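# Flip the gripper housing and return it to its tray

## Task

Flip the loose gripper housing so it is upside down and set it back inside its tray. Its two halves must stay joined, and no part of it may stick out past the tray's open side by more than about a fingernail's width. The tray is loose; it must end up resting on all four of its feet on the raised bench top, with no foot hanging more than half off any edge. Finish by releasing the housing and pulling the grippers away.

## Robot and tools

Robot: two arms, left_arm and right_arm, facing each other across a table. left_arm's base sits at (-0.017, +0.453, +0.039) m and right_arm's at (-0.007, -0.469, +0.039) m. The names do not match image sides.

Scene frame: origin at the table centre, table top at z = +0.020 m, +z up, left_arm on the +y side. Every position, orientation and velocity in calls and results uses this frame. Positions are in metres. Orientations are quaternions written w first (qw, qx, qy, qz).

Gripper axes: the fingers point along the gripper's +x and close along its y. end_effector_position is the point between the fingers, 3 to 4 cm behind the tips. Only the outer 1.5 cm of each finger's inner face is flat.

The row format: every command row has 16 numbers, always for both arms. Numbers 1-8 are left_arm: x, y, z, qw, qx, qy, qz, opening. Numbers 9-16 are the same eight for right_arm. x, y, z and the quaternion are an absolute target pose for that gripper's end_effector_position and orientation in the scene frame; they are not offsets. Opening is a number from -1 to +1. +1 is fully open (0.080 m). Empty fingers meet at about -0.78, and values below that change nothing. Fully closing takes at least about 0.6 s. To grip, command about 0.08 below the grip_measured value at first touch for full force; less for a lighter grip. For an arm that should stay still, send its last reported pose, with the same quaternion, in every row. Reported orientation drifts, so reuse your own target quaternion rather than the reported one.

Tools:
- execute_actions(actions, cameras). actions may be:
  - an empty list, which just returns the current state (this call includes pictures);
  - one action {rows, steps}, with 1 to 15 rows and steps up to 15 (default 15, minimum effectively 9). Each step is 1/30 s, one row per step, and the last row repeats. Each arm's target must lie within 0.6 m of its last reported position along every gripper axis, or the call is refused and nothing moves;
  - one wait {steps} of up to 300 steps, counted from the last result, with your reply time included.
  Results arrive 9 steps before the action ends; those remaining steps run while you think. Pictures come only with an empty list or when cameras asks for them.
- move(target, speed, blend, blocking, cameras): drives grippers in straight lines. target is one 16-number row or a list of up to 15 rows.
  - speed is in m/s, from 0.002 to 2.4 (default 0.25); turning is limited to twice that in rad/s.
  - blend (m) rounds the corners at intermediate targets.
  - Paths take between 0.5 and 10 s and do not avoid obstacles or the other arm.
  - Opening changes in the first row are sent at once. Later rows' openings are applied on arrival, once everything is still.
  - blocking=false returns after 0.5 s while the move runs on.
  - The result adds a move: line. done means within 8 mm and 2 degrees of the target. Other endings: off_target, moving, held, blocked, fault. limits=paced means the pose was clipped; limits=held means steps were withheld. blocked means that gripper stopped far from its goal, usually on an obstacle; both arms then hold still.
  - Avoid paths passing close to an arm's own base, which can flip its shoulder posture.
- wait(seconds, 0 to 10): lets time pass; it ends early when a move finishes.
- stop(): brakes a running move. The fingers keep moving.
- zoom_image(camera, region=[x0,y0,x1,y1]): enlarges a region of at most 504x504 pixels from that camera's latest image. Cameras are cam_head_left, cam_head_right, cam_left_wrist and cam_right_wrist, each 896x504.
- read_manual(section): licence texts only.
- finished_scene(scene): ends and grades the scene; irreversible.

Result contents: for each arm, end_effector_position, quaternion and velocities; Joint positions (the last value is the finger opening in m); Joint torques and External joint torques. Joint velocities reading "within noise" means the arm is at rest. Hand target is the pose currently being driven toward. grip_measured uses the same scale as opening and is off by up to about 1 mm; under a hard squeeze it reads up to 0.067 narrower than the part. grip_effort_n is the motor effort (negative closes) and is not pad force. Wrist depth lines give a 7x7 grid of median depths in mm (range 70-1000), with "-" for no reading. MOTOR HOT appears at 50 °C; at 95 °C the arm is halted. A TORQUE FAULT stops an arm for 10 s. Contact load limits, in N m: waist 17.8, shoulder 22, elbow 22, wrist pitch 5.8, wrist yaw 5.78, wrist roll 5.42.

Accuracy: a gripper can sag, lag, fall short or tilt, especially at long reach. Check its pose after each move and correct any tilt. Each control step, the commanded orientation is clipped to within 32 degrees of the measured one.

Avoid: dropping parts, releasing a part that is still moving, fast impacts and hard pushes. Never let the arms or grippers press on each other, and don't close a gripper on the other arm's fingers. Don't knock the unfastened tray off the bench, and never leave anything off the table. Wrist camera cables touching an object count as contact. Loose objects may be nudged occasionally. Keep holds short to limit motor heat.

Each tool is called after ">>>" as a command line: name --argument value for each argument, lists and objects as JSON in quotes; but a table of rows of numbers goes row by row, as --pt "numbers of a row", without its own name.

## Session

>>> execute_actions --actions '[]' --cameras '["all"]'

Scene clock: 0.00 s of 5467.00 s.
left_arm: end_effector_position=(-0.0270, +0.1679, +0.3685) grip_measured=+1.000 grip_effort_n=n/a end_effector_quat_wxyz=(+0.692, +0.164, +0.169, -0.683) | right_arm: end_effector_position=(+0.2309, -0.2810, +0.1734) grip_measured=+1.000 grip_effort_n=n/a end_effector_quat_wxyz=(-0.786, -0.139, -0.536, +0.275)
Joint positions: left_arm=[-0.064 0.947 1.165 -0.696 -0.078 -0.044 0.08] | right_arm=[-0.73 1.702 1.362 -1.272 0.404 1.48 0.08]
Joint velocities: within noise
Joint torques (N m): no reading
External joint torques (N m): no reading
Heat: left arm: hottest wrist yaw 40 °C (+0.0 °C/min); right arm: hottest wrist roll 41 °C (+0.0 °C/min).
Wrist depth (mm): cam_left_wrist=[- 374 - - - - - / - 436 - 840 - - - / - 684 726 720 713 - - / - 598 601 603 598 626 - / - 487 346 299 345 495 - / - 440 294 297 301 103 425 / - - 262 266 267 80 -] | cam_right_wrist=[989 - - 233 239 270 280 / 987 998 219 244 242 241 274 / 950 209 230 241 246 236 267 / 197 216 227 236 245 234 239 / 209 215 223 231 239 245 234 / 207 97 219 225 233 242 231 / - 75 215 222 228 92 -]
Hand target: left_arm -0.0269, +0.1684, +0.3719; +0.693, +0.160, +0.166, -0.683 | right_arm +0.2311, -0.2810, +0.1738; +0.787, +0.140, +0.535, -0.275

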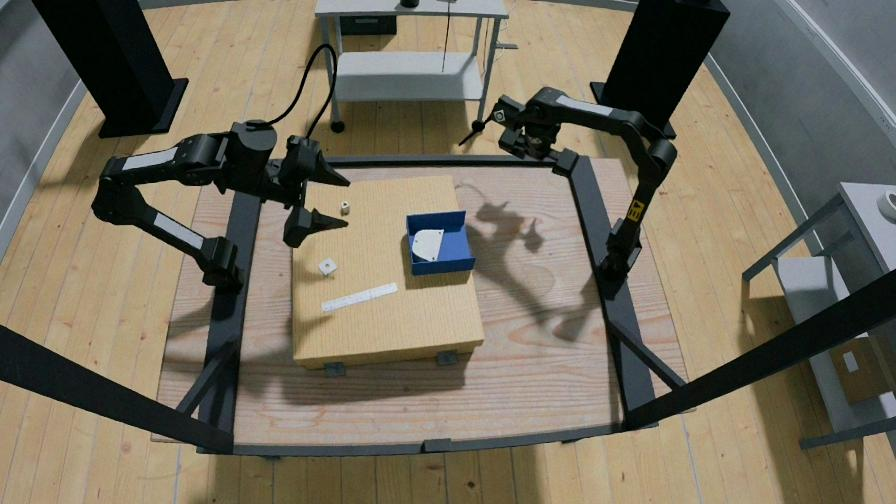

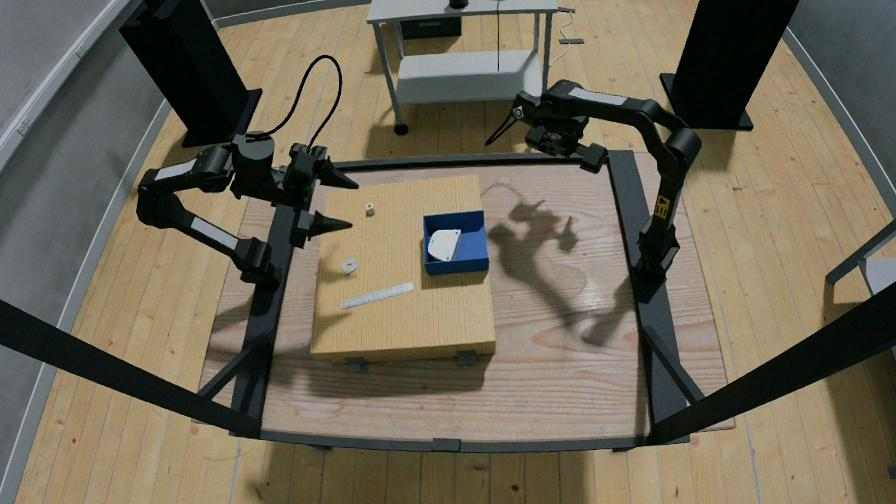

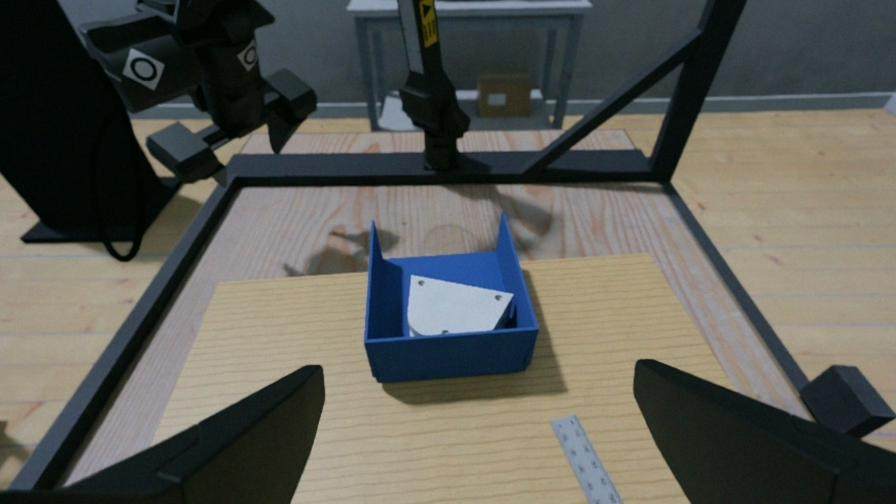

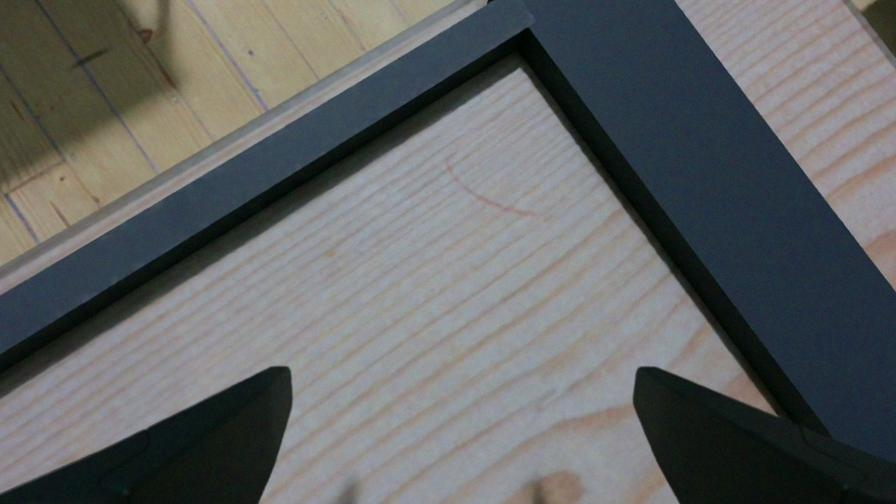

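>>> zoom_image --camera "cam_left_wrist" --region '[340, 200, 564, 400]'

>>> zoom_image --camera "cam_head_right" --region '[400, 190, 510, 300]'

>>> zoom_image --camera "cam_head_left" --region '[280, 180, 500, 390]'

Scaled by 2.250 from the camera's 896x504 image, which has a finer 1280x720 frame.

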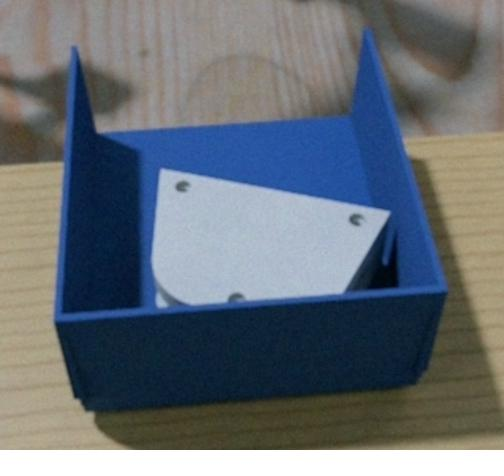

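Scaled by 4.582 from the camera's 896x504 image, which has a finer 1280x720 frame.

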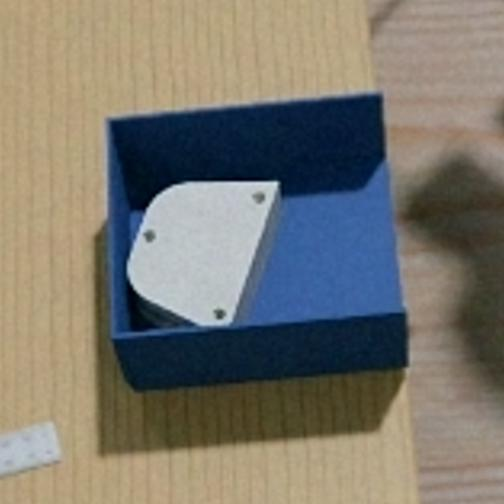

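Scaled by 2.291 from the camera's 896x504 image, which has a finer 1280x720 frame.

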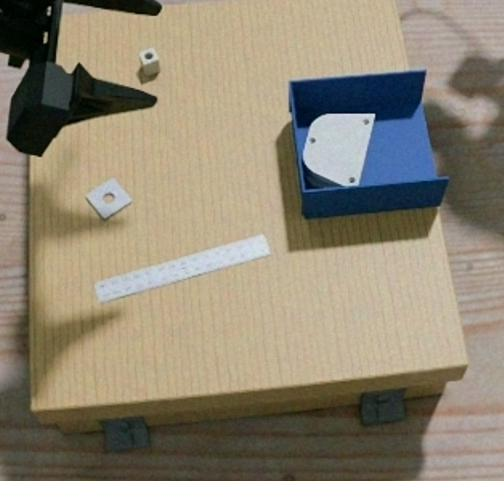

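>>> move --target '[-0.02, 0.045, 0.37, 0.572, 0.416, 0.416, -0.572, 1, 0.2309, -0.281, 0.1734, 0.786, 0.139, 0.536, -0.275, 1]'

Scene clock: 6.73 s of 5467.00 s.
left_arm: end_effector_position=(-0.0209, +0.0486, +0.3678) grip_measured=+1.000 grip_effort_n=-2.6 end_effector_quat_wxyz=(+0.614, +0.350, +0.353, -0.613) | right_arm: end_effector_position=(+0.2309, -0.2810, +0.1734) grip_measured=+1.000 grip_effort_n=1.2 end_effector_quat_wxyz=(-0.786, -0.139, -0.536, +0.275)
Joint positions: left_arm=[0.001 1.884 2.343 -1.5 -0.004 -0.012 0.08] | right_arm=[-0.73 1.702 1.362 -1.272 0.404 1.48 0.08]
Joint velocities: within noise
Joint torques (N m): left_arm=[0.19 -6.71 7.99 1.08 0.09 0.22] | right_arm=[-0.07 -6.33 5.32 0.47 0.34 -0.04]
External joint torques (N m): left_arm=[0.24 0.4 3.12 0 0.09 0.22] | right_arm=[-0.09 0.26 -0.26 0.23 0.05 -0.05]
Heat: left arm: hottest wrist yaw 39 °C (-8.9 °C/min); right arm: hottest wrist roll 40 °C (-8.9 °C/min).
Wrist depth (mm): cam_left_wrist=[461 483 484 489 480 483 - / - 460 464 461 466 461 - / 442 443 445 443 299 439 - / 428 286 286 273 284 289 433 / 404 275 271 239 272 276 408 / 391 266 261 264 266 103 398 / - - 254 256 255 80 -] | cam_right_wrist=[988 - - 232 239 271 281 / 959 994 220 244 242 241 275 / 945 209 230 241 248 235 268 / 197 216 228 235 245 234 239 / 209 216 224 230 239 244 233 / 207 97 218 225 231 242 229 / - 75 215 222 228 92 -]
Hand target: left_arm -0.0200, +0.0456, +0.3693; +0.615, +0.348, +0.349, -0.616 | right_arm +0.2309, -0.2810, +0.1733; +0.786, +0.139, +0.536, -0.275
Off the commanded pose: left_arm 0.004 m, 12 deg | right_arm 0.000 m, 0 deg.
joint sent to its limit (left arm) — joint 3 (elbow), upper limit, where the elbow is as straight as it goes.
Kept back: nothing.
move: off_target (left_arm)
camera_calibration:
cam_left_wrist: T_world_to_cam=[[-0.999064, 0.0425506, 0.00780076, -0.019698], [0.039836, 0.975222, -0.217613, 0.0671658], [-0.016867, -0.217099, -0.976004, 0.447122], [0, 0, 0, 1]] pos_world=[-0.0148135, 0.0324063, 0.451163]

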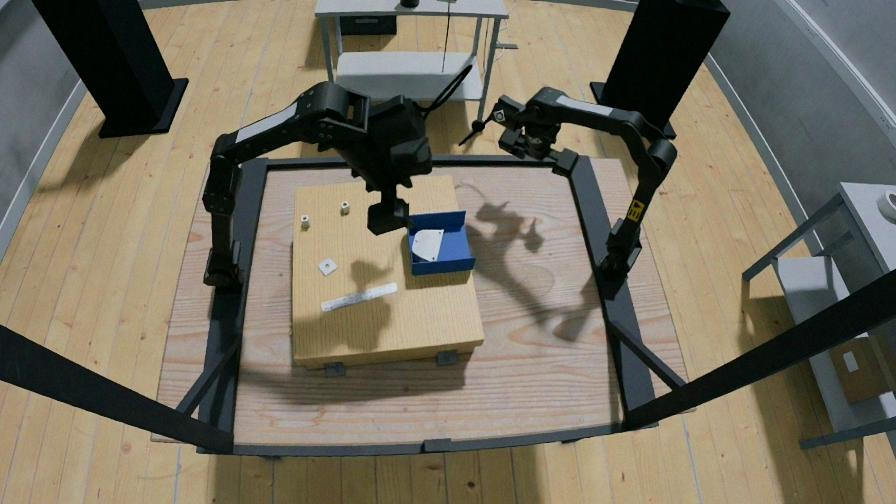

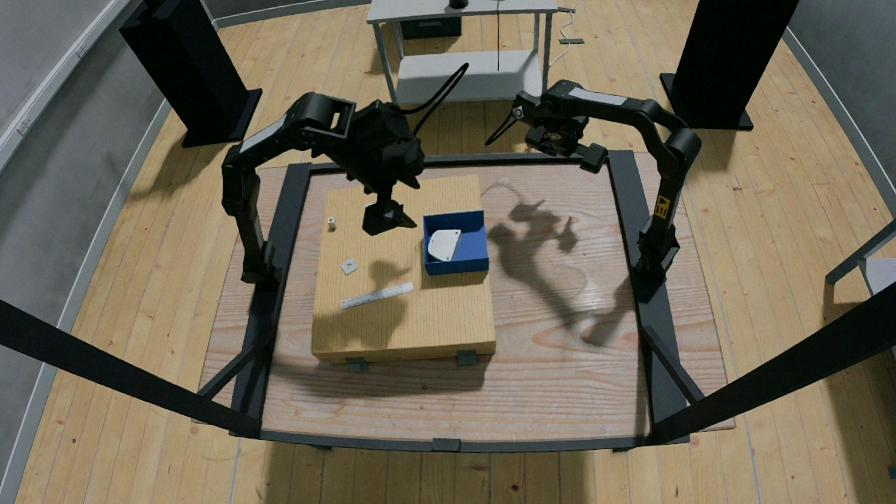

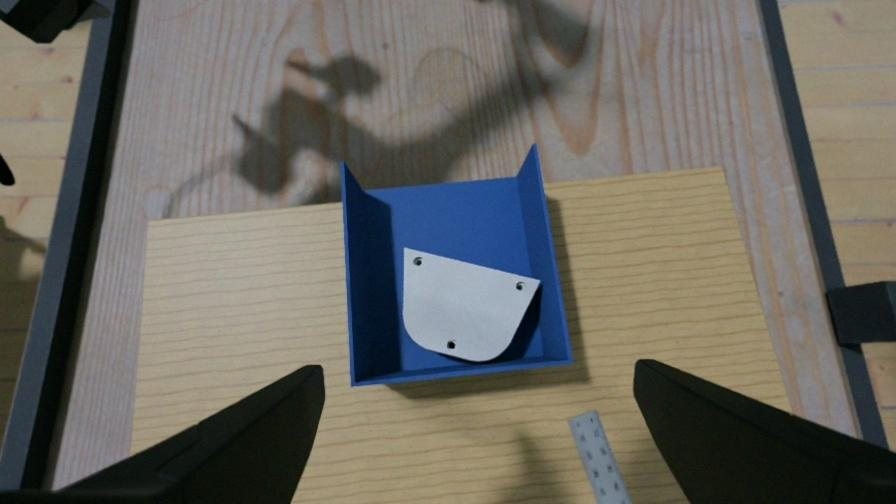

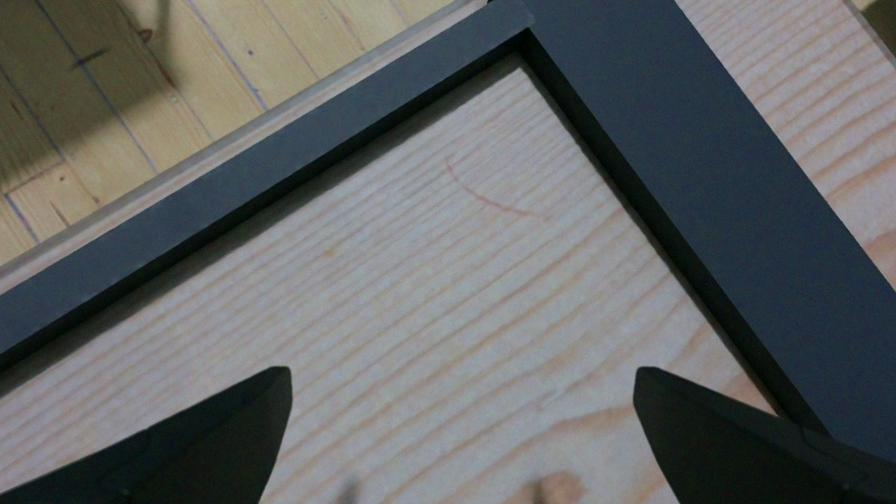

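>>> zoom_image --camera "cam_left_wrist" --region '[330, 140, 590, 400]'

Scaled by 1.938 from the camera's 896x504 image, which has a finer 1280x720 frame.

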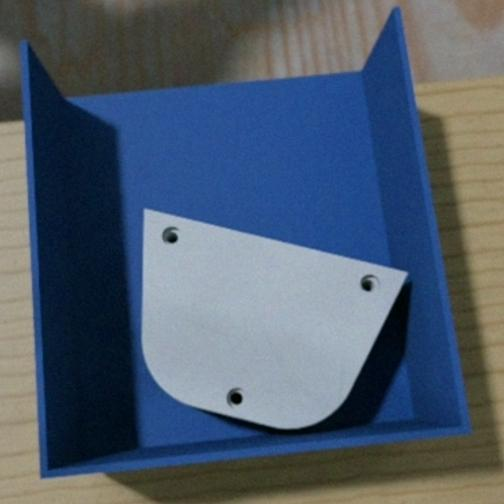

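>>> move --target '[-0.027, 0.168, 0.3685, 0.692, 0.164, 0.169, -0.683, 1, -0.03, -0.21, 0.24, 0.701, -0.092, 0.092, 0.701, 1]'

Scene clock: 19.77 s of 5467.00 s.
left_arm: end_effector_position=(-0.0268, +0.1665, +0.3673) grip_measured=+1.000 grip_effort_n=-2.6 end_effector_quat_wxyz=(+0.690, +0.168, +0.171, -0.682) | right_arm: end_effector_position=(-0.0299, -0.2098, +0.2428) grip_measured=+1.000 grip_effort_n=0.7 end_effector_quat_wxyz=(+0.702, -0.089, +0.092, +0.700)
Joint positions: left_arm=[-0.06 0.956 1.17 -0.701 -0.073 -0.041 0.08] | right_arm=[0.178 0.573 0.384 -0.073 0.196 0.057 0.08]
Joint velocities: within noise
Joint torques (N m): left_arm=[-0.49 -2.97 7 1.57 -0.16 -0.09] | right_arm=[-0.21 -0.84 5.78 2.53 -0.03 -0.17]
External joint torques (N m): left_arm=[-0.5 -1.03 0.89 0.01 -0.14 -0.09] | right_arm=[-0.22 -0.23 -1.29 0.83 -0.06 -0.17]
Heat: left arm: hottest elbow 40 °C (+12.1 °C/min); right arm: hottest wrist roll 40 °C (-3.0 °C/min).
Wrist depth (mm): cam_left_wrist=[- - - 447 - - - / - - - 460 818 - - / - - 707 711 717 - - / - 603 597 386 590 613 - / - 487 343 297 342 480 - / - 437 291 297 299 103 424 / - - 260 267 265 80 -] | cam_right_wrist=[- - - - - - - / - - - 679 - - - / - 706 417 307 405 - - / - 306 308 269 275 320 - / 441 243 245 230 240 251 278 / 218 97 230 243 250 252 386 / - 75 331 332 334 92 -]
Hand target: left_arm -0.0270, +0.1680, +0.3686; +0.692, +0.164, +0.169, -0.683 | right_arm -0.0300, -0.2100, +0.2399; +0.701, -0.092, +0.092, +0.701
Off the commanded pose: left_arm 0.002 m, 1 deg | right_arm 0.003 m, 0 deg.
Kept back: nothing.
move: done
camera_calibration:
cam_left_wrist: T_world_to_cam=[[-0.999465, 0.0278687, -0.0170982, -0.0190252], [0.031873, 0.713889, -0.699533, 0.172653], [-0.00728886, -0.699704, -0.714396, 0.456619], [0, 0, 0, 1]] pos_world=[-0.0211898, 0.196774, 0.446658]
cam_right_wrist: T_world_to_cam=[[0.999185, -0.0354788, 0.019254, 0.021765], [-0.000920336, -0.496878, -0.86782, 0.145058], [0.0403561, 0.867095, -0.496506, 0.382194], [0, 0, 0, 1]] pos_world=[-0.0370376, -0.25855, 0.315226]

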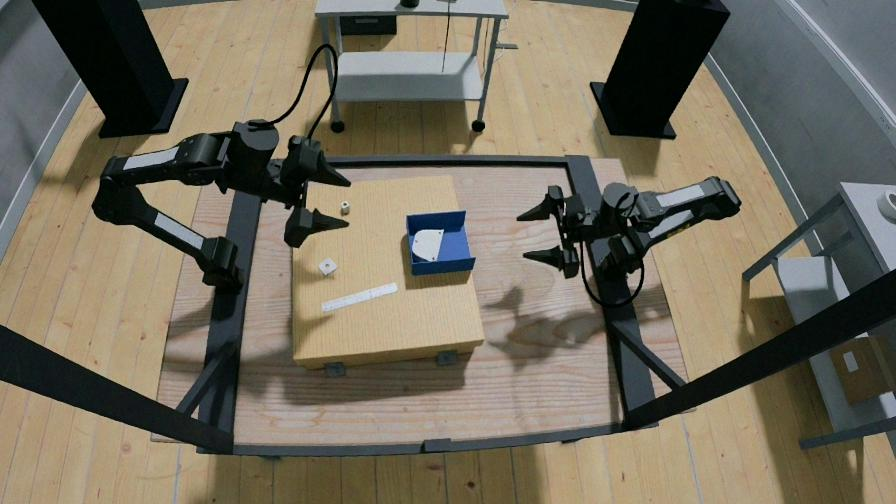

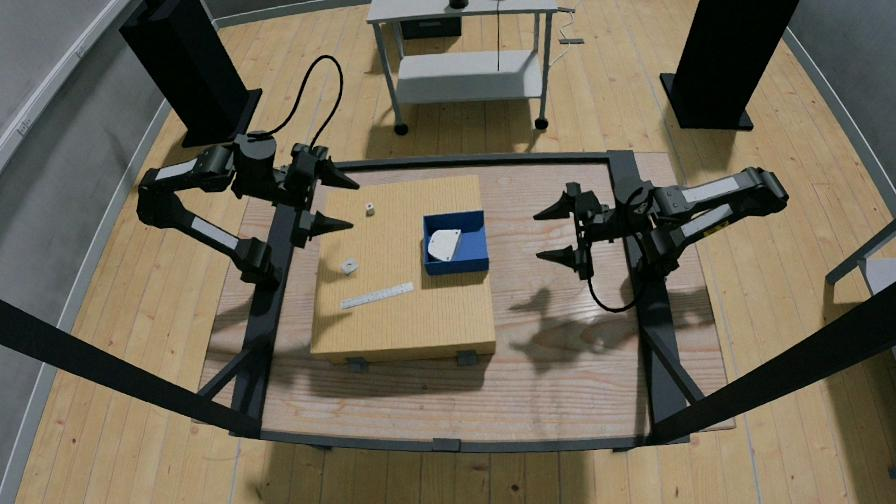

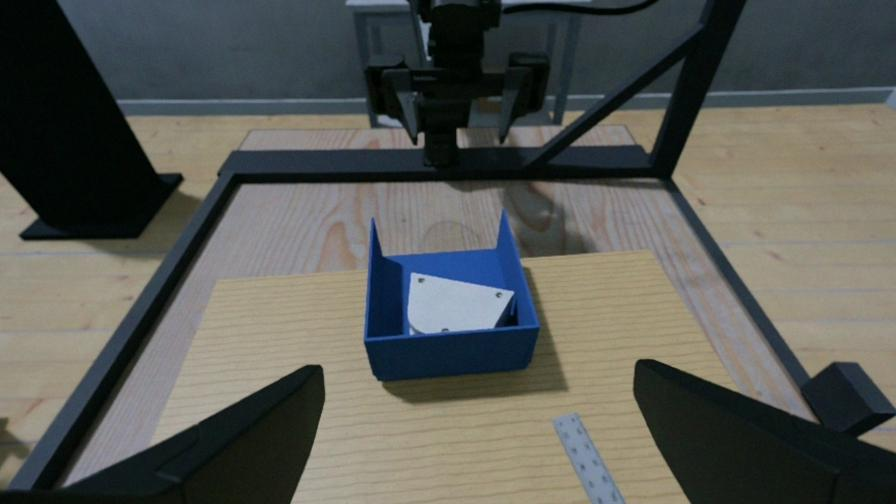

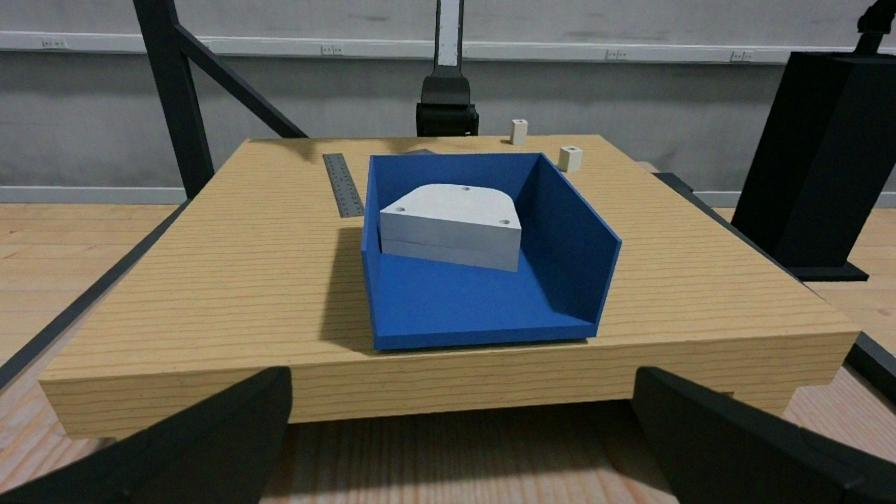

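>>> zoom_image --camera "cam_right_wrist" --region '[350, 140, 640, 360]'

>>> zoom_image --camera "cam_right_wrist" --region '[370, 170, 530, 280]'

Scaled by 1.738 from the camera's 896x504 image, which has a finer 1280x720 frame.

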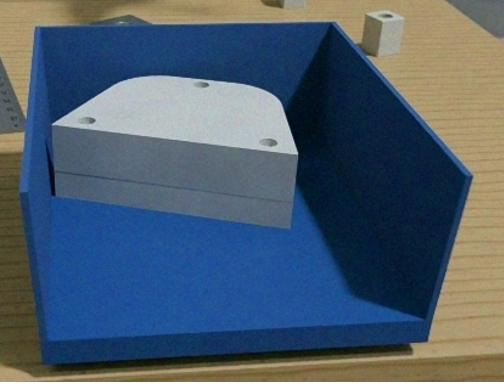

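Scaled by 3.150 from the camera's 896x504 image, which has a finer 1280x720 frame.

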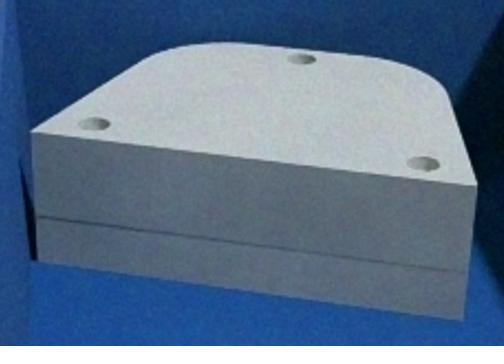

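>>> move --pt "-0.027 0.168 0.3685 0.692 0.164 0.169 -0.683 1 0.003 -0.12 0.29 0.612 -0.354 0.354 0.612 -0.8" --pt "-0.027 0.168 0.3685 0.692 0.164 0.169 -0.683 1 0.003 -0.085 0.26 0.612 -0.354 0.354 0.612 -0.8"

Scene clock: 30.40 s of 5467.00 s.
left_arm: end_effector_position=(-0.0267, +0.1664, +0.3672) grip_measured=+1.000 grip_effort_n=-2.6 end_effector_quat_wxyz=(+0.691, +0.168, +0.172, -0.682) | right_arm: end_effector_position=(+0.0038, -0.0868, +0.2598) grip_measured=-0.770 grip_effort_n=-83.5 end_effector_quat_wxyz=(+0.613, -0.354, +0.355, +0.610)
Joint positions: left_arm=[-0.06 0.956 1.17 -0.7 -0.073 -0.041 0.08] | right_arm=[-0.057 1.59 1.52 -0.981 -0.015 -0.026 0]
Joint velocities: within noise
Joint torques (N m): left_arm=[-0.39 -3.24 7.01 1.58 -0.1 -0.13] | right_arm=[0.07 -6 6.49 1.77 -0.04 -0.09]
External joint torques (N m): left_arm=[-0.38 -1.3 0.89 0.01 -0.08 -0.13] | right_arm=[0.01 0.52 0.06 0.61 -0.02 -0.09]
Heat: left arm: hottest elbow 40 °C (+7.9 °C/min); right arm: hottest wrist roll 40 °C (-2.0 °C/min).
Wrist depth (mm): cam_left_wrist=[- - - 250 - - - / - - 315 312 682 - - / - - 711 684 707 - - / - 600 600 382 592 608 - / - 486 342 297 341 476 - / - 437 292 297 298 103 424 / - - 260 265 265 80 -] | cam_right_wrist=[205 207 153 158 213 216 365 / 197 163 157 161 204 206 211 / 189 151 151 152 184 198 201 / 182 141 170 164 174 190 193 / 176 146 166 167 167 183 185 / 170 143 160 99 146 307 313 / 289 292 - 86 303 303 306]
Hand target: left_arm -0.0270, +0.1680, +0.3685; +0.692, +0.164, +0.169, -0.683 | right_arm +0.0030, -0.0850, +0.2600; +0.612, -0.354, +0.354, +0.612
Off the commanded pose: left_arm 0.002 m, 1 deg | right_arm 0.002 m, 0 deg.
Kept back: nothing.
move: done
camera_calibration:
cam_left_wrist: T_world_to_cam=[[-0.99948, 0.0274536, -0.0169327, -0.0189168], [0.0314606, 0.713901, -0.699539, 0.172643], [-0.00711659, -0.699708, -0.714393, 0.456482], [0, 0, 0, 1]] pos_world=[-0.0210898, 0.196673, 0.446558]
cam_right_wrist: T_world_to_cam=[[0.999152, -0.0101968, 0.0398815, -0.0109497], [0.000274718, -0.967161, -0.254163, 0.0206653], [0.0411635, 0.253959, -0.966339, 0.351554], [0, 0, 0, 1]] pos_world=[-0.00353646, -0.0694052, 0.345409]

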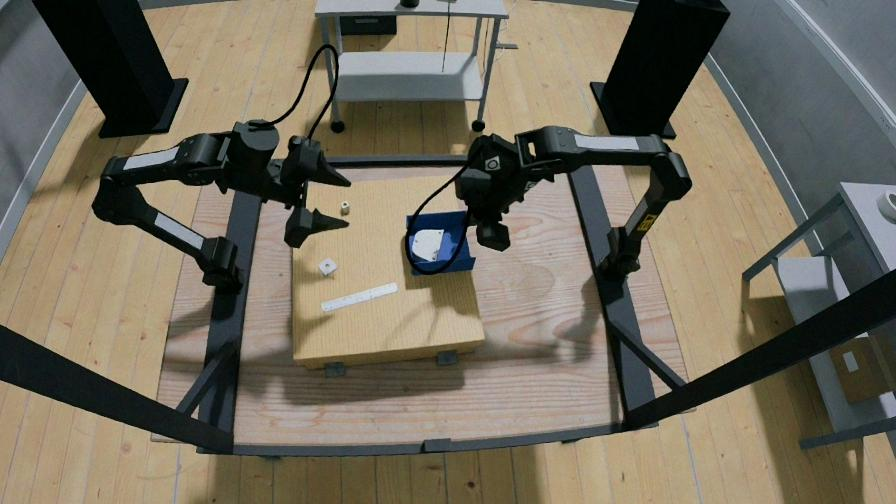

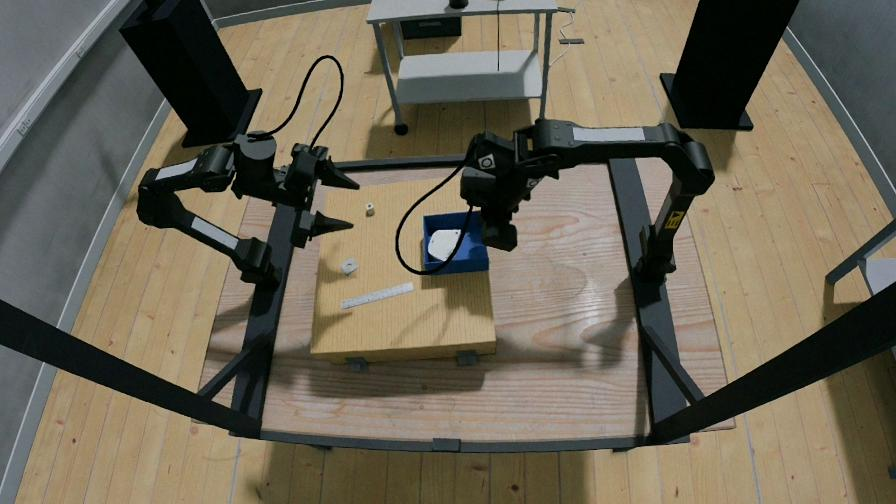

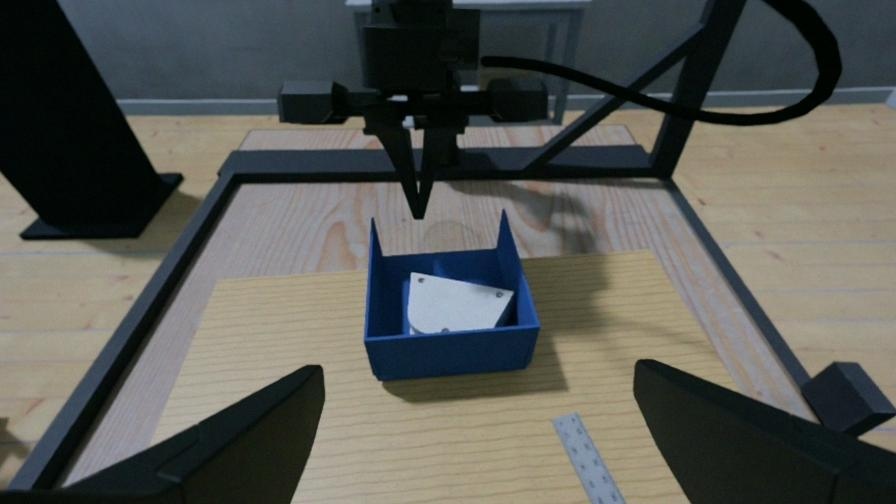

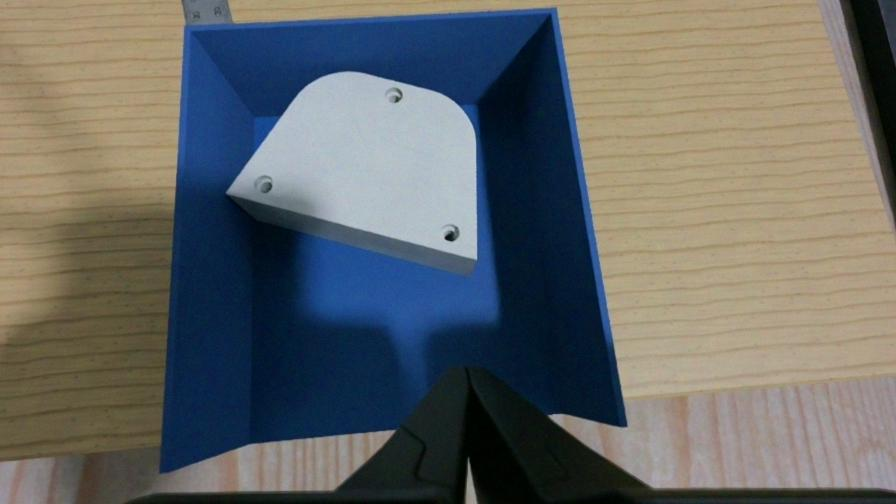

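>>> zoom_image --camera "cam_right_wrist" --region '[160, 0, 640, 480]'

Scaled by 1.050 from the camera's 896x504 image, which has a finer 1280x720 frame.

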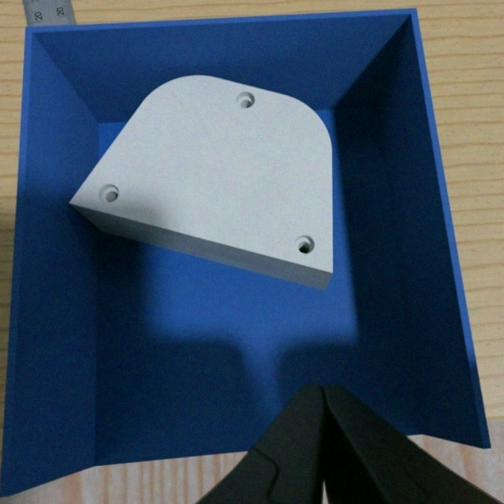

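>>> move --pt "-0.027 0.168 0.3685 0.692 0.164 0.169 -0.683 1 -0.004 -0.085 0.219 0.612 -0.354 0.354 0.612 -0.8" --pt "-0.027 0.168 0.3685 0.692 0.164 0.169 -0.683 1 -0.004 -0.062 0.219 0.612 -0.354 0.354 0.612 -0.8" --pt "-0.027 0.168 0.3685 0.692 0.164 0.169 -0.683 1 -0.004 -0.052 0.219 0.612 -0.354 0.354 0.612 -0.8" --speed '[0.15, 0.08, 0.02]' --cameras '["cam_right_wrist","cam_left_wrist"]'

>>> zoom_image --camera "cam_left_wrist" --region '[340, 180, 580, 400]'

Scene clock: 33.50 s of 5467.00 s.
left_arm: end_effector_position=(-0.0267, +0.1664, +0.3672) grip_measured=+1.000 grip_effort_n=-2.6 end_effector_quat_wxyz=(+0.691, +0.168, +0.172, -0.682) | right_arm: end_effector_position=(-0.0035, -0.0549, +0.2195) grip_measured=-0.770 grip_effort_n=-83.5 end_effector_quat_wxyz=(+0.611, -0.355, +0.353, +0.613)
Joint positions: left_arm=[-0.06 0.956 1.17 -0.7 -0.073 -0.041 0.08] | right_arm=[-0.034 1.694 1.47 -0.823 -0.006 -0.014 0]
Joint velocities: within noise
Joint torques (N m): left_arm=[-0.33 -3.2 6.92 1.59 -0.11 -0.13] | right_arm=[0.12 -6.07 7.24 1.51 0.06 0.18]
External joint torques (N m): left_arm=[-0.33 -1.34 0.89 0.05 -0.09 -0.13] | right_arm=[0.13 1.43 0.69 0.35 0.07 0.18]
Heat: left arm: hottest elbow 40 °C (+7.2 °C/min); right arm: hottest wrist roll 40 °C (-1.8 °C/min).
Wrist depth (mm): cam_left_wrist=[- - - 227 - - - / - - - 282 - 671 - / - - 677 295 665 - - / - 608 600 360 594 622 - / - 490 343 296 342 477 - / - 441 291 296 299 103 426 / - - 261 266 266 81 -] | cam_right_wrist=[94 99 103 108 108 166 169 / - 116 109 119 127 157 160 / - 111 105 105 134 151 154 / - 102 101 102 129 144 148 / 89 107 123 100 124 139 142 / - 117 120 99 121 93 137 / - 104 - 86 117 94 132]
Hand target: left_arm -0.0270, +0.1680, +0.3685; +0.692, +0.164, +0.169, -0.683 | right_arm -0.0041, -0.0521, +0.2190; +0.612, -0.354, +0.354, +0.612
Off the commanded pose: left_arm 0.002 m, 1 deg | right_arm 0.003 m, 0 deg.
Kept back: nothing.
move: done
camera_calibration:
cam_left_wrist: T_world_to_cam=[[-0.99948, 0.0274536, -0.0169327, -0.0189168], [0.0314606, 0.713901, -0.699539, 0.172643], [-0.00711659, -0.699708, -0.714393, 0.456482], [0, 0, 0, 1]] pos_world=[-0.0210898, 0.196673, 0.446558]
cam_right_wrist: T_world_to_cam=[[0.999137, -0.00207416, 0.0414941, -0.00171135], [0.00868286, -0.966272, -0.257375, 0.0420788], [0.0406285, 0.257513, -0.96542, 0.304643], [0, 0, 0, 1]] pos_world=[-0.0110327, -0.0377938, 0.30501]
Images, in order (width x height): cam_left_wrist 896x504, cam_right_wrist 896x504.

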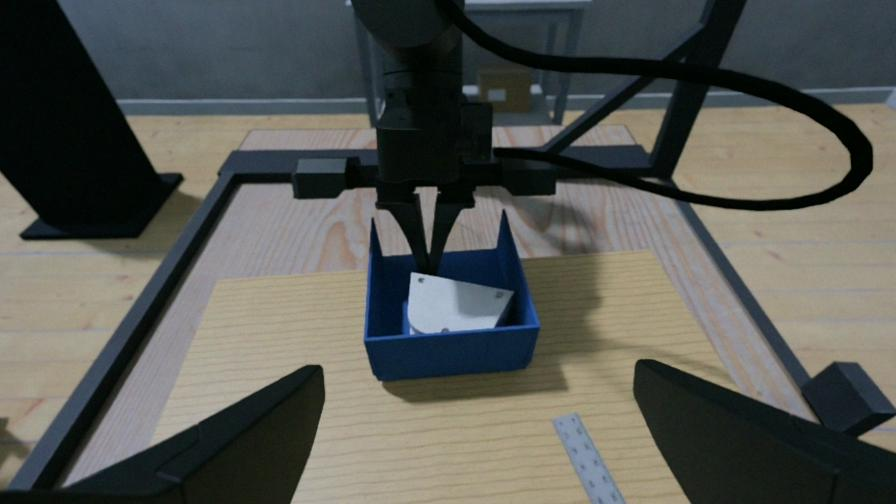

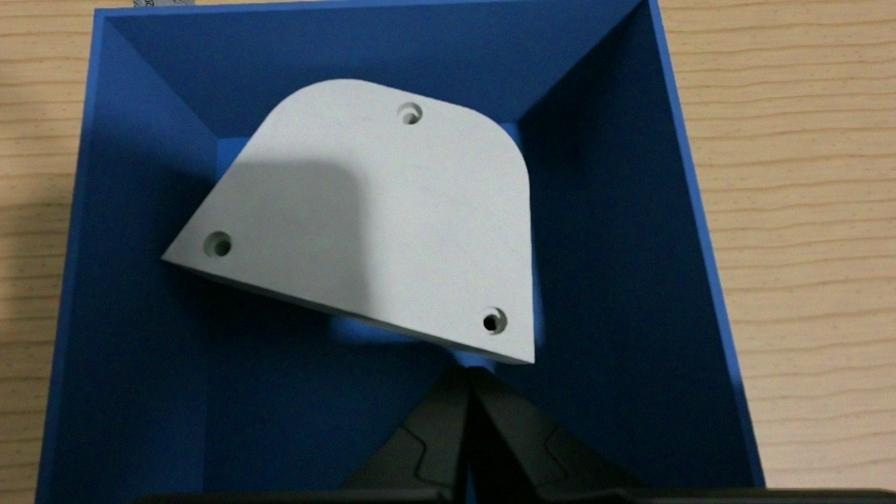

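Scaled by 2.100 from the camera's 896x504 image, which has a finer 1280x720 frame.

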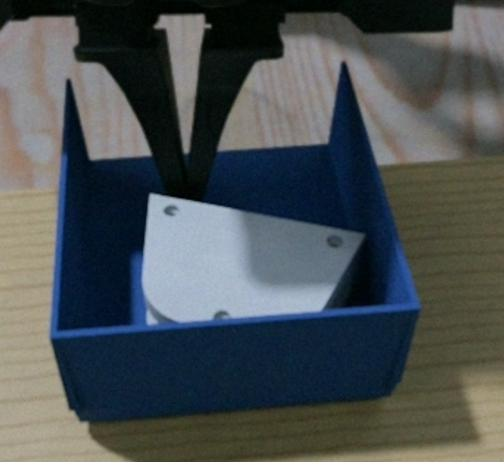

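>>> move --target '[-0.027, 0.168, 0.3685, 0.692, 0.164, 0.169, -0.683, 1, -0.004, -0.043, 0.219, 0.612, -0.354, 0.354, 0.612, -0.8]' --speed 0.02 --cameras '["cam_right_wrist","cam_left_wrist"]'

>>> zoom_image --camera "cam_left_wrist" --region '[340, 180, 580, 400]'

Scene clock: 34.60 s of 5467.00 s.
left_arm: end_effector_position=(-0.0267, +0.1664, +0.3672) grip_measured=+1.000 grip_effort_n=-2.6 end_effector_quat_wxyz=(+0.691, +0.168, +0.172, -0.682) | right_arm: end_effector_position=(-0.0033, -0.0460, +0.2198) grip_measured=-0.770 grip_effort_n=-83.5 end_effector_quat_wxyz=(+0.612, -0.355, +0.352, +0.613)
Joint positions: left_arm=[-0.06 0.956 1.17 -0.7 -0.073 -0.041 0.08] | right_arm=[-0.034 1.728 1.51 -0.829 -0.005 -0.014 0]
Joint velocities: within noise
Joint torques (N m): left_arm=[-0.5 -3.26 6.98 1.57 -0.12 -0.1] | right_arm=[0.15 -6.3 7.26 1.57 0.07 0.18]
External joint torques (N m): left_arm=[-0.5 -1.38 0.94 0.03 -0.09 -0.1] | right_arm=[0.13 1.45 0.73 0.42 0.08 0.17]
Heat: left arm: hottest elbow 40 °C (+6.9 °C/min); right arm: hottest wrist roll 40 °C (-1.7 °C/min).
Wrist depth (mm): cam_left_wrist=[- - - 204 - - - / - - - 277 824 668 - / - - 667 245 664 - - / - 599 606 358 594 592 - / - 486 343 296 342 473 - / - 436 292 298 300 104 427 / - - 261 265 265 80 -] | cam_right_wrist=[159 158 160 101 104 166 168 / 95 108 108 111 114 158 161 / - 114 105 105 135 151 154 / - 104 101 102 129 144 148 / 90 101 99 99 124 140 142 / 89 113 120 99 121 97 137 / - 105 - 86 - 93 133]
Hand target: left_arm -0.0270, +0.1680, +0.3685; +0.692, +0.164, +0.169, -0.683 | right_arm -0.0041, -0.0431, +0.2190; +0.612, -0.354, +0.354, +0.612
Off the commanded pose: left_arm 0.002 m, 1 deg | right_arm 0.003 m, 0 deg.
Kept back: nothing.
move: done
camera_calibration:
cam_left_wrist: T_world_to_cam=[[-0.99948, 0.0274536, -0.0169327, -0.0189168], [0.0314606, 0.713901, -0.699539, 0.172643], [-0.00711659, -0.699708, -0.714393, 0.456482], [0, 0, 0, 1]] pos_world=[-0.0210898, 0.196673, 0.446558]
cam_right_wrist: T_world_to_cam=[[0.999125, -0.00226677, 0.0417555, -0.0019952], [0.008577, -0.966192, -0.257682, 0.0507782], [0.0409279, 0.257815, -0.965327, 0.302739], [0, 0, 0, 1]] pos_world=[-0.0108325, -0.0289937, 0.30541]
Images, in order (width x height): cam_left_wrist 896x504, cam_right_wrist 896x504.

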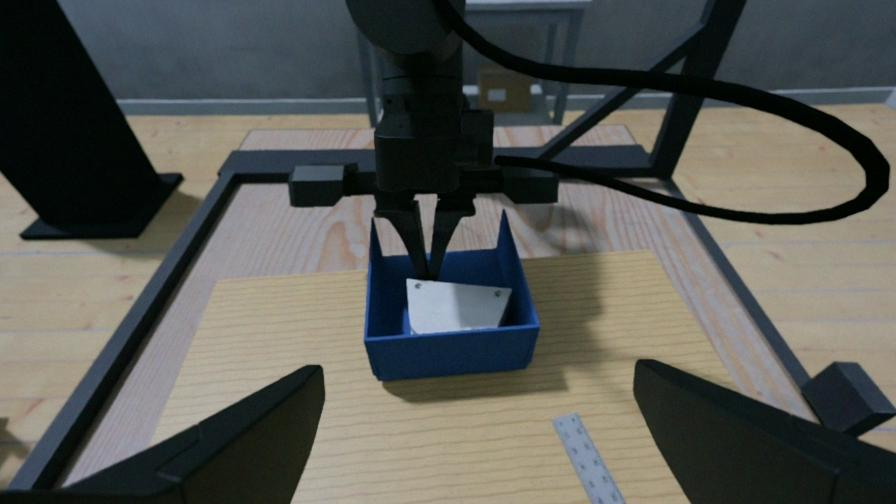

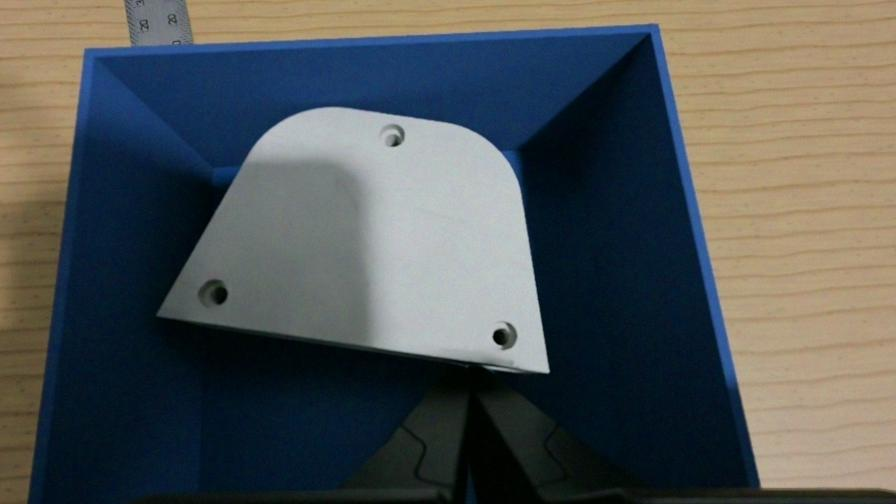

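Scaled by 2.100 from the camera's 896x504 image, which has a finer 1280x720 frame.

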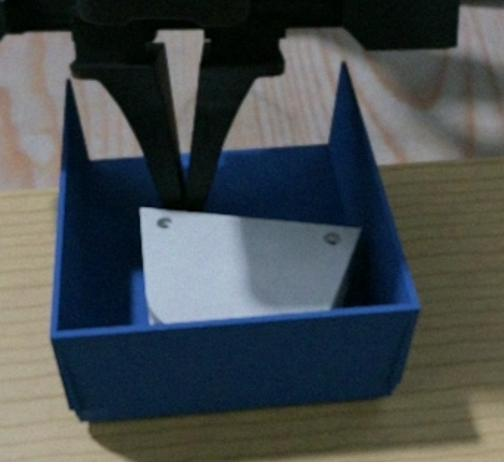

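>>> zoom_image --camera "cam_right_wrist" --region '[400, 280, 600, 420]'

>>> zoom_image --camera "cam_left_wrist" --region '[390, 260, 530, 350]'

Scaled by 2.520 from the camera's 896x504 image, which has a finer 1280x720 frame.

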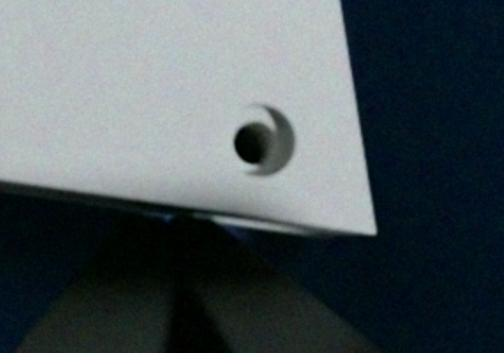

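Scaled by 3.600 from the camera's 896x504 image, which has a finer 1280x720 frame.

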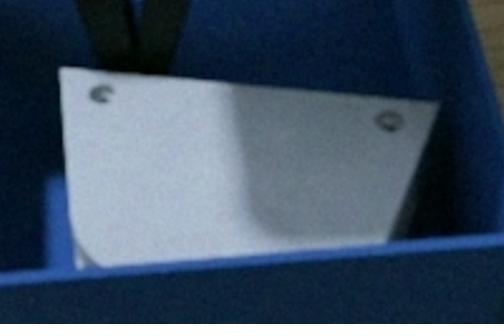

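>>> move --pt "-0.027 0.168 0.3685 0.692 0.164 0.169 -0.683 1 -0.004 -0.08 0.225 0.612 -0.354 0.354 0.612 -0.8" --pt "-0.027 0.168 0.3685 0.692 0.164 0.169 -0.683 1 -0.03 -0.2 0.24 0.701 -0.092 0.092 0.701 -0.8" --speed 0.3 --cameras '["cam_right_wrist"]'

>>> zoom_image --camera "cam_right_wrist" --region '[340, 140, 580, 290]'

Scene clock: 37.33 s of 5467.00 s.
left_arm: end_effector_position=(-0.0267, +0.1664, +0.3672) grip_measured=+1.000 grip_effort_n=-2.6 end_effector_quat_wxyz=(+0.691, +0.168, +0.172, -0.682) | right_arm: end_effector_position=(-0.0297, -0.1989, +0.2414) grip_measured=-0.770 grip_effort_n=-83.5 end_effector_quat_wxyz=(+0.701, -0.095, +0.091, +0.701)
Joint positions: left_arm=[-0.06 0.956 1.17 -0.7 -0.073 -0.041 0.08] | right_arm=[0.157 0.644 0.394 -0.017 0.175 0.042 0]
Joint velocities: within noise
Joint torques (N m): left_arm=[-0.5 -3.11 7.13 1.5 -0.14 -0.07] | right_arm=[0.19 -1.64 6 2.57 0.15 0.17]
External joint torques (N m): left_arm=[-0.51 -1.11 0.96 -0.08 -0.11 -0.07] | right_arm=[0.18 -0.7 -1.11 0.86 0.12 0.16]
Heat: left arm: hottest elbow 40 °C (+6.4 °C/min); right arm: hottest wrist roll 40 °C (-1.6 °C/min).
Wrist depth (mm): cam_left_wrist=[- - - 435 - - - / - - - 439 810 - - / - - 703 720 720 - - / - 598 596 382 594 615 - / - 486 343 296 341 478 - / - 436 293 297 299 104 428 / - - 261 266 265 80 -] | cam_right_wrist=[- - - - - - - / - - - 658 - - - / - 681 406 297 396 - - / - 296 300 260 256 317 - / 255 237 231 222 228 250 262 / 209 212 219 91 233 248 268 / 312 235 - 86 343 292 342]
Hand target: left_arm -0.0270, +0.1680, +0.3685; +0.692, +0.164, +0.169, -0.683 | right_arm -0.0299, -0.2000, +0.2400; +0.701, -0.092, +0.092, +0.701
Off the commanded pose: left_arm 0.002 m, 1 deg | right_arm 0.002 m, 0 deg.
Kept back: nothing.
move: done
camera_calibration:
cam_right_wrist: T_world_to_cam=[[0.999078, -0.0316046, 0.029073, 0.0203558], [0.00927242, -0.502278, -0.864656, 0.147603], [0.0419298, 0.864128, -0.501522, 0.372667], [0, 0, 0, 1]] pos_world=[-0.0373315, -0.247251, 0.313934]
Images, in order (width x height): cam_right_wrist 896x504.

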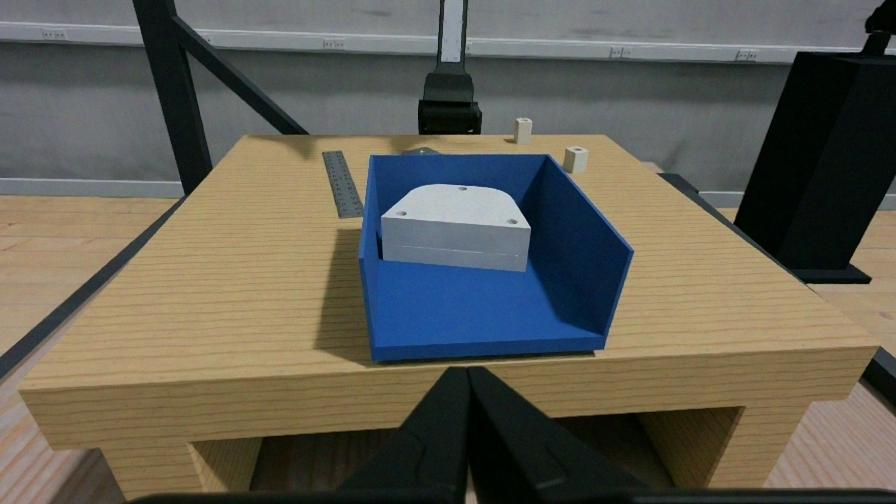

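Scaled by 2.100 from the camera's 896x504 image, which has a finer 1280x720 frame.

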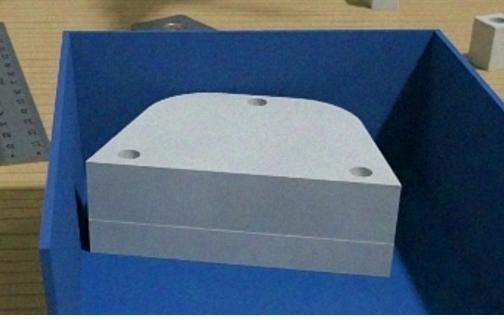

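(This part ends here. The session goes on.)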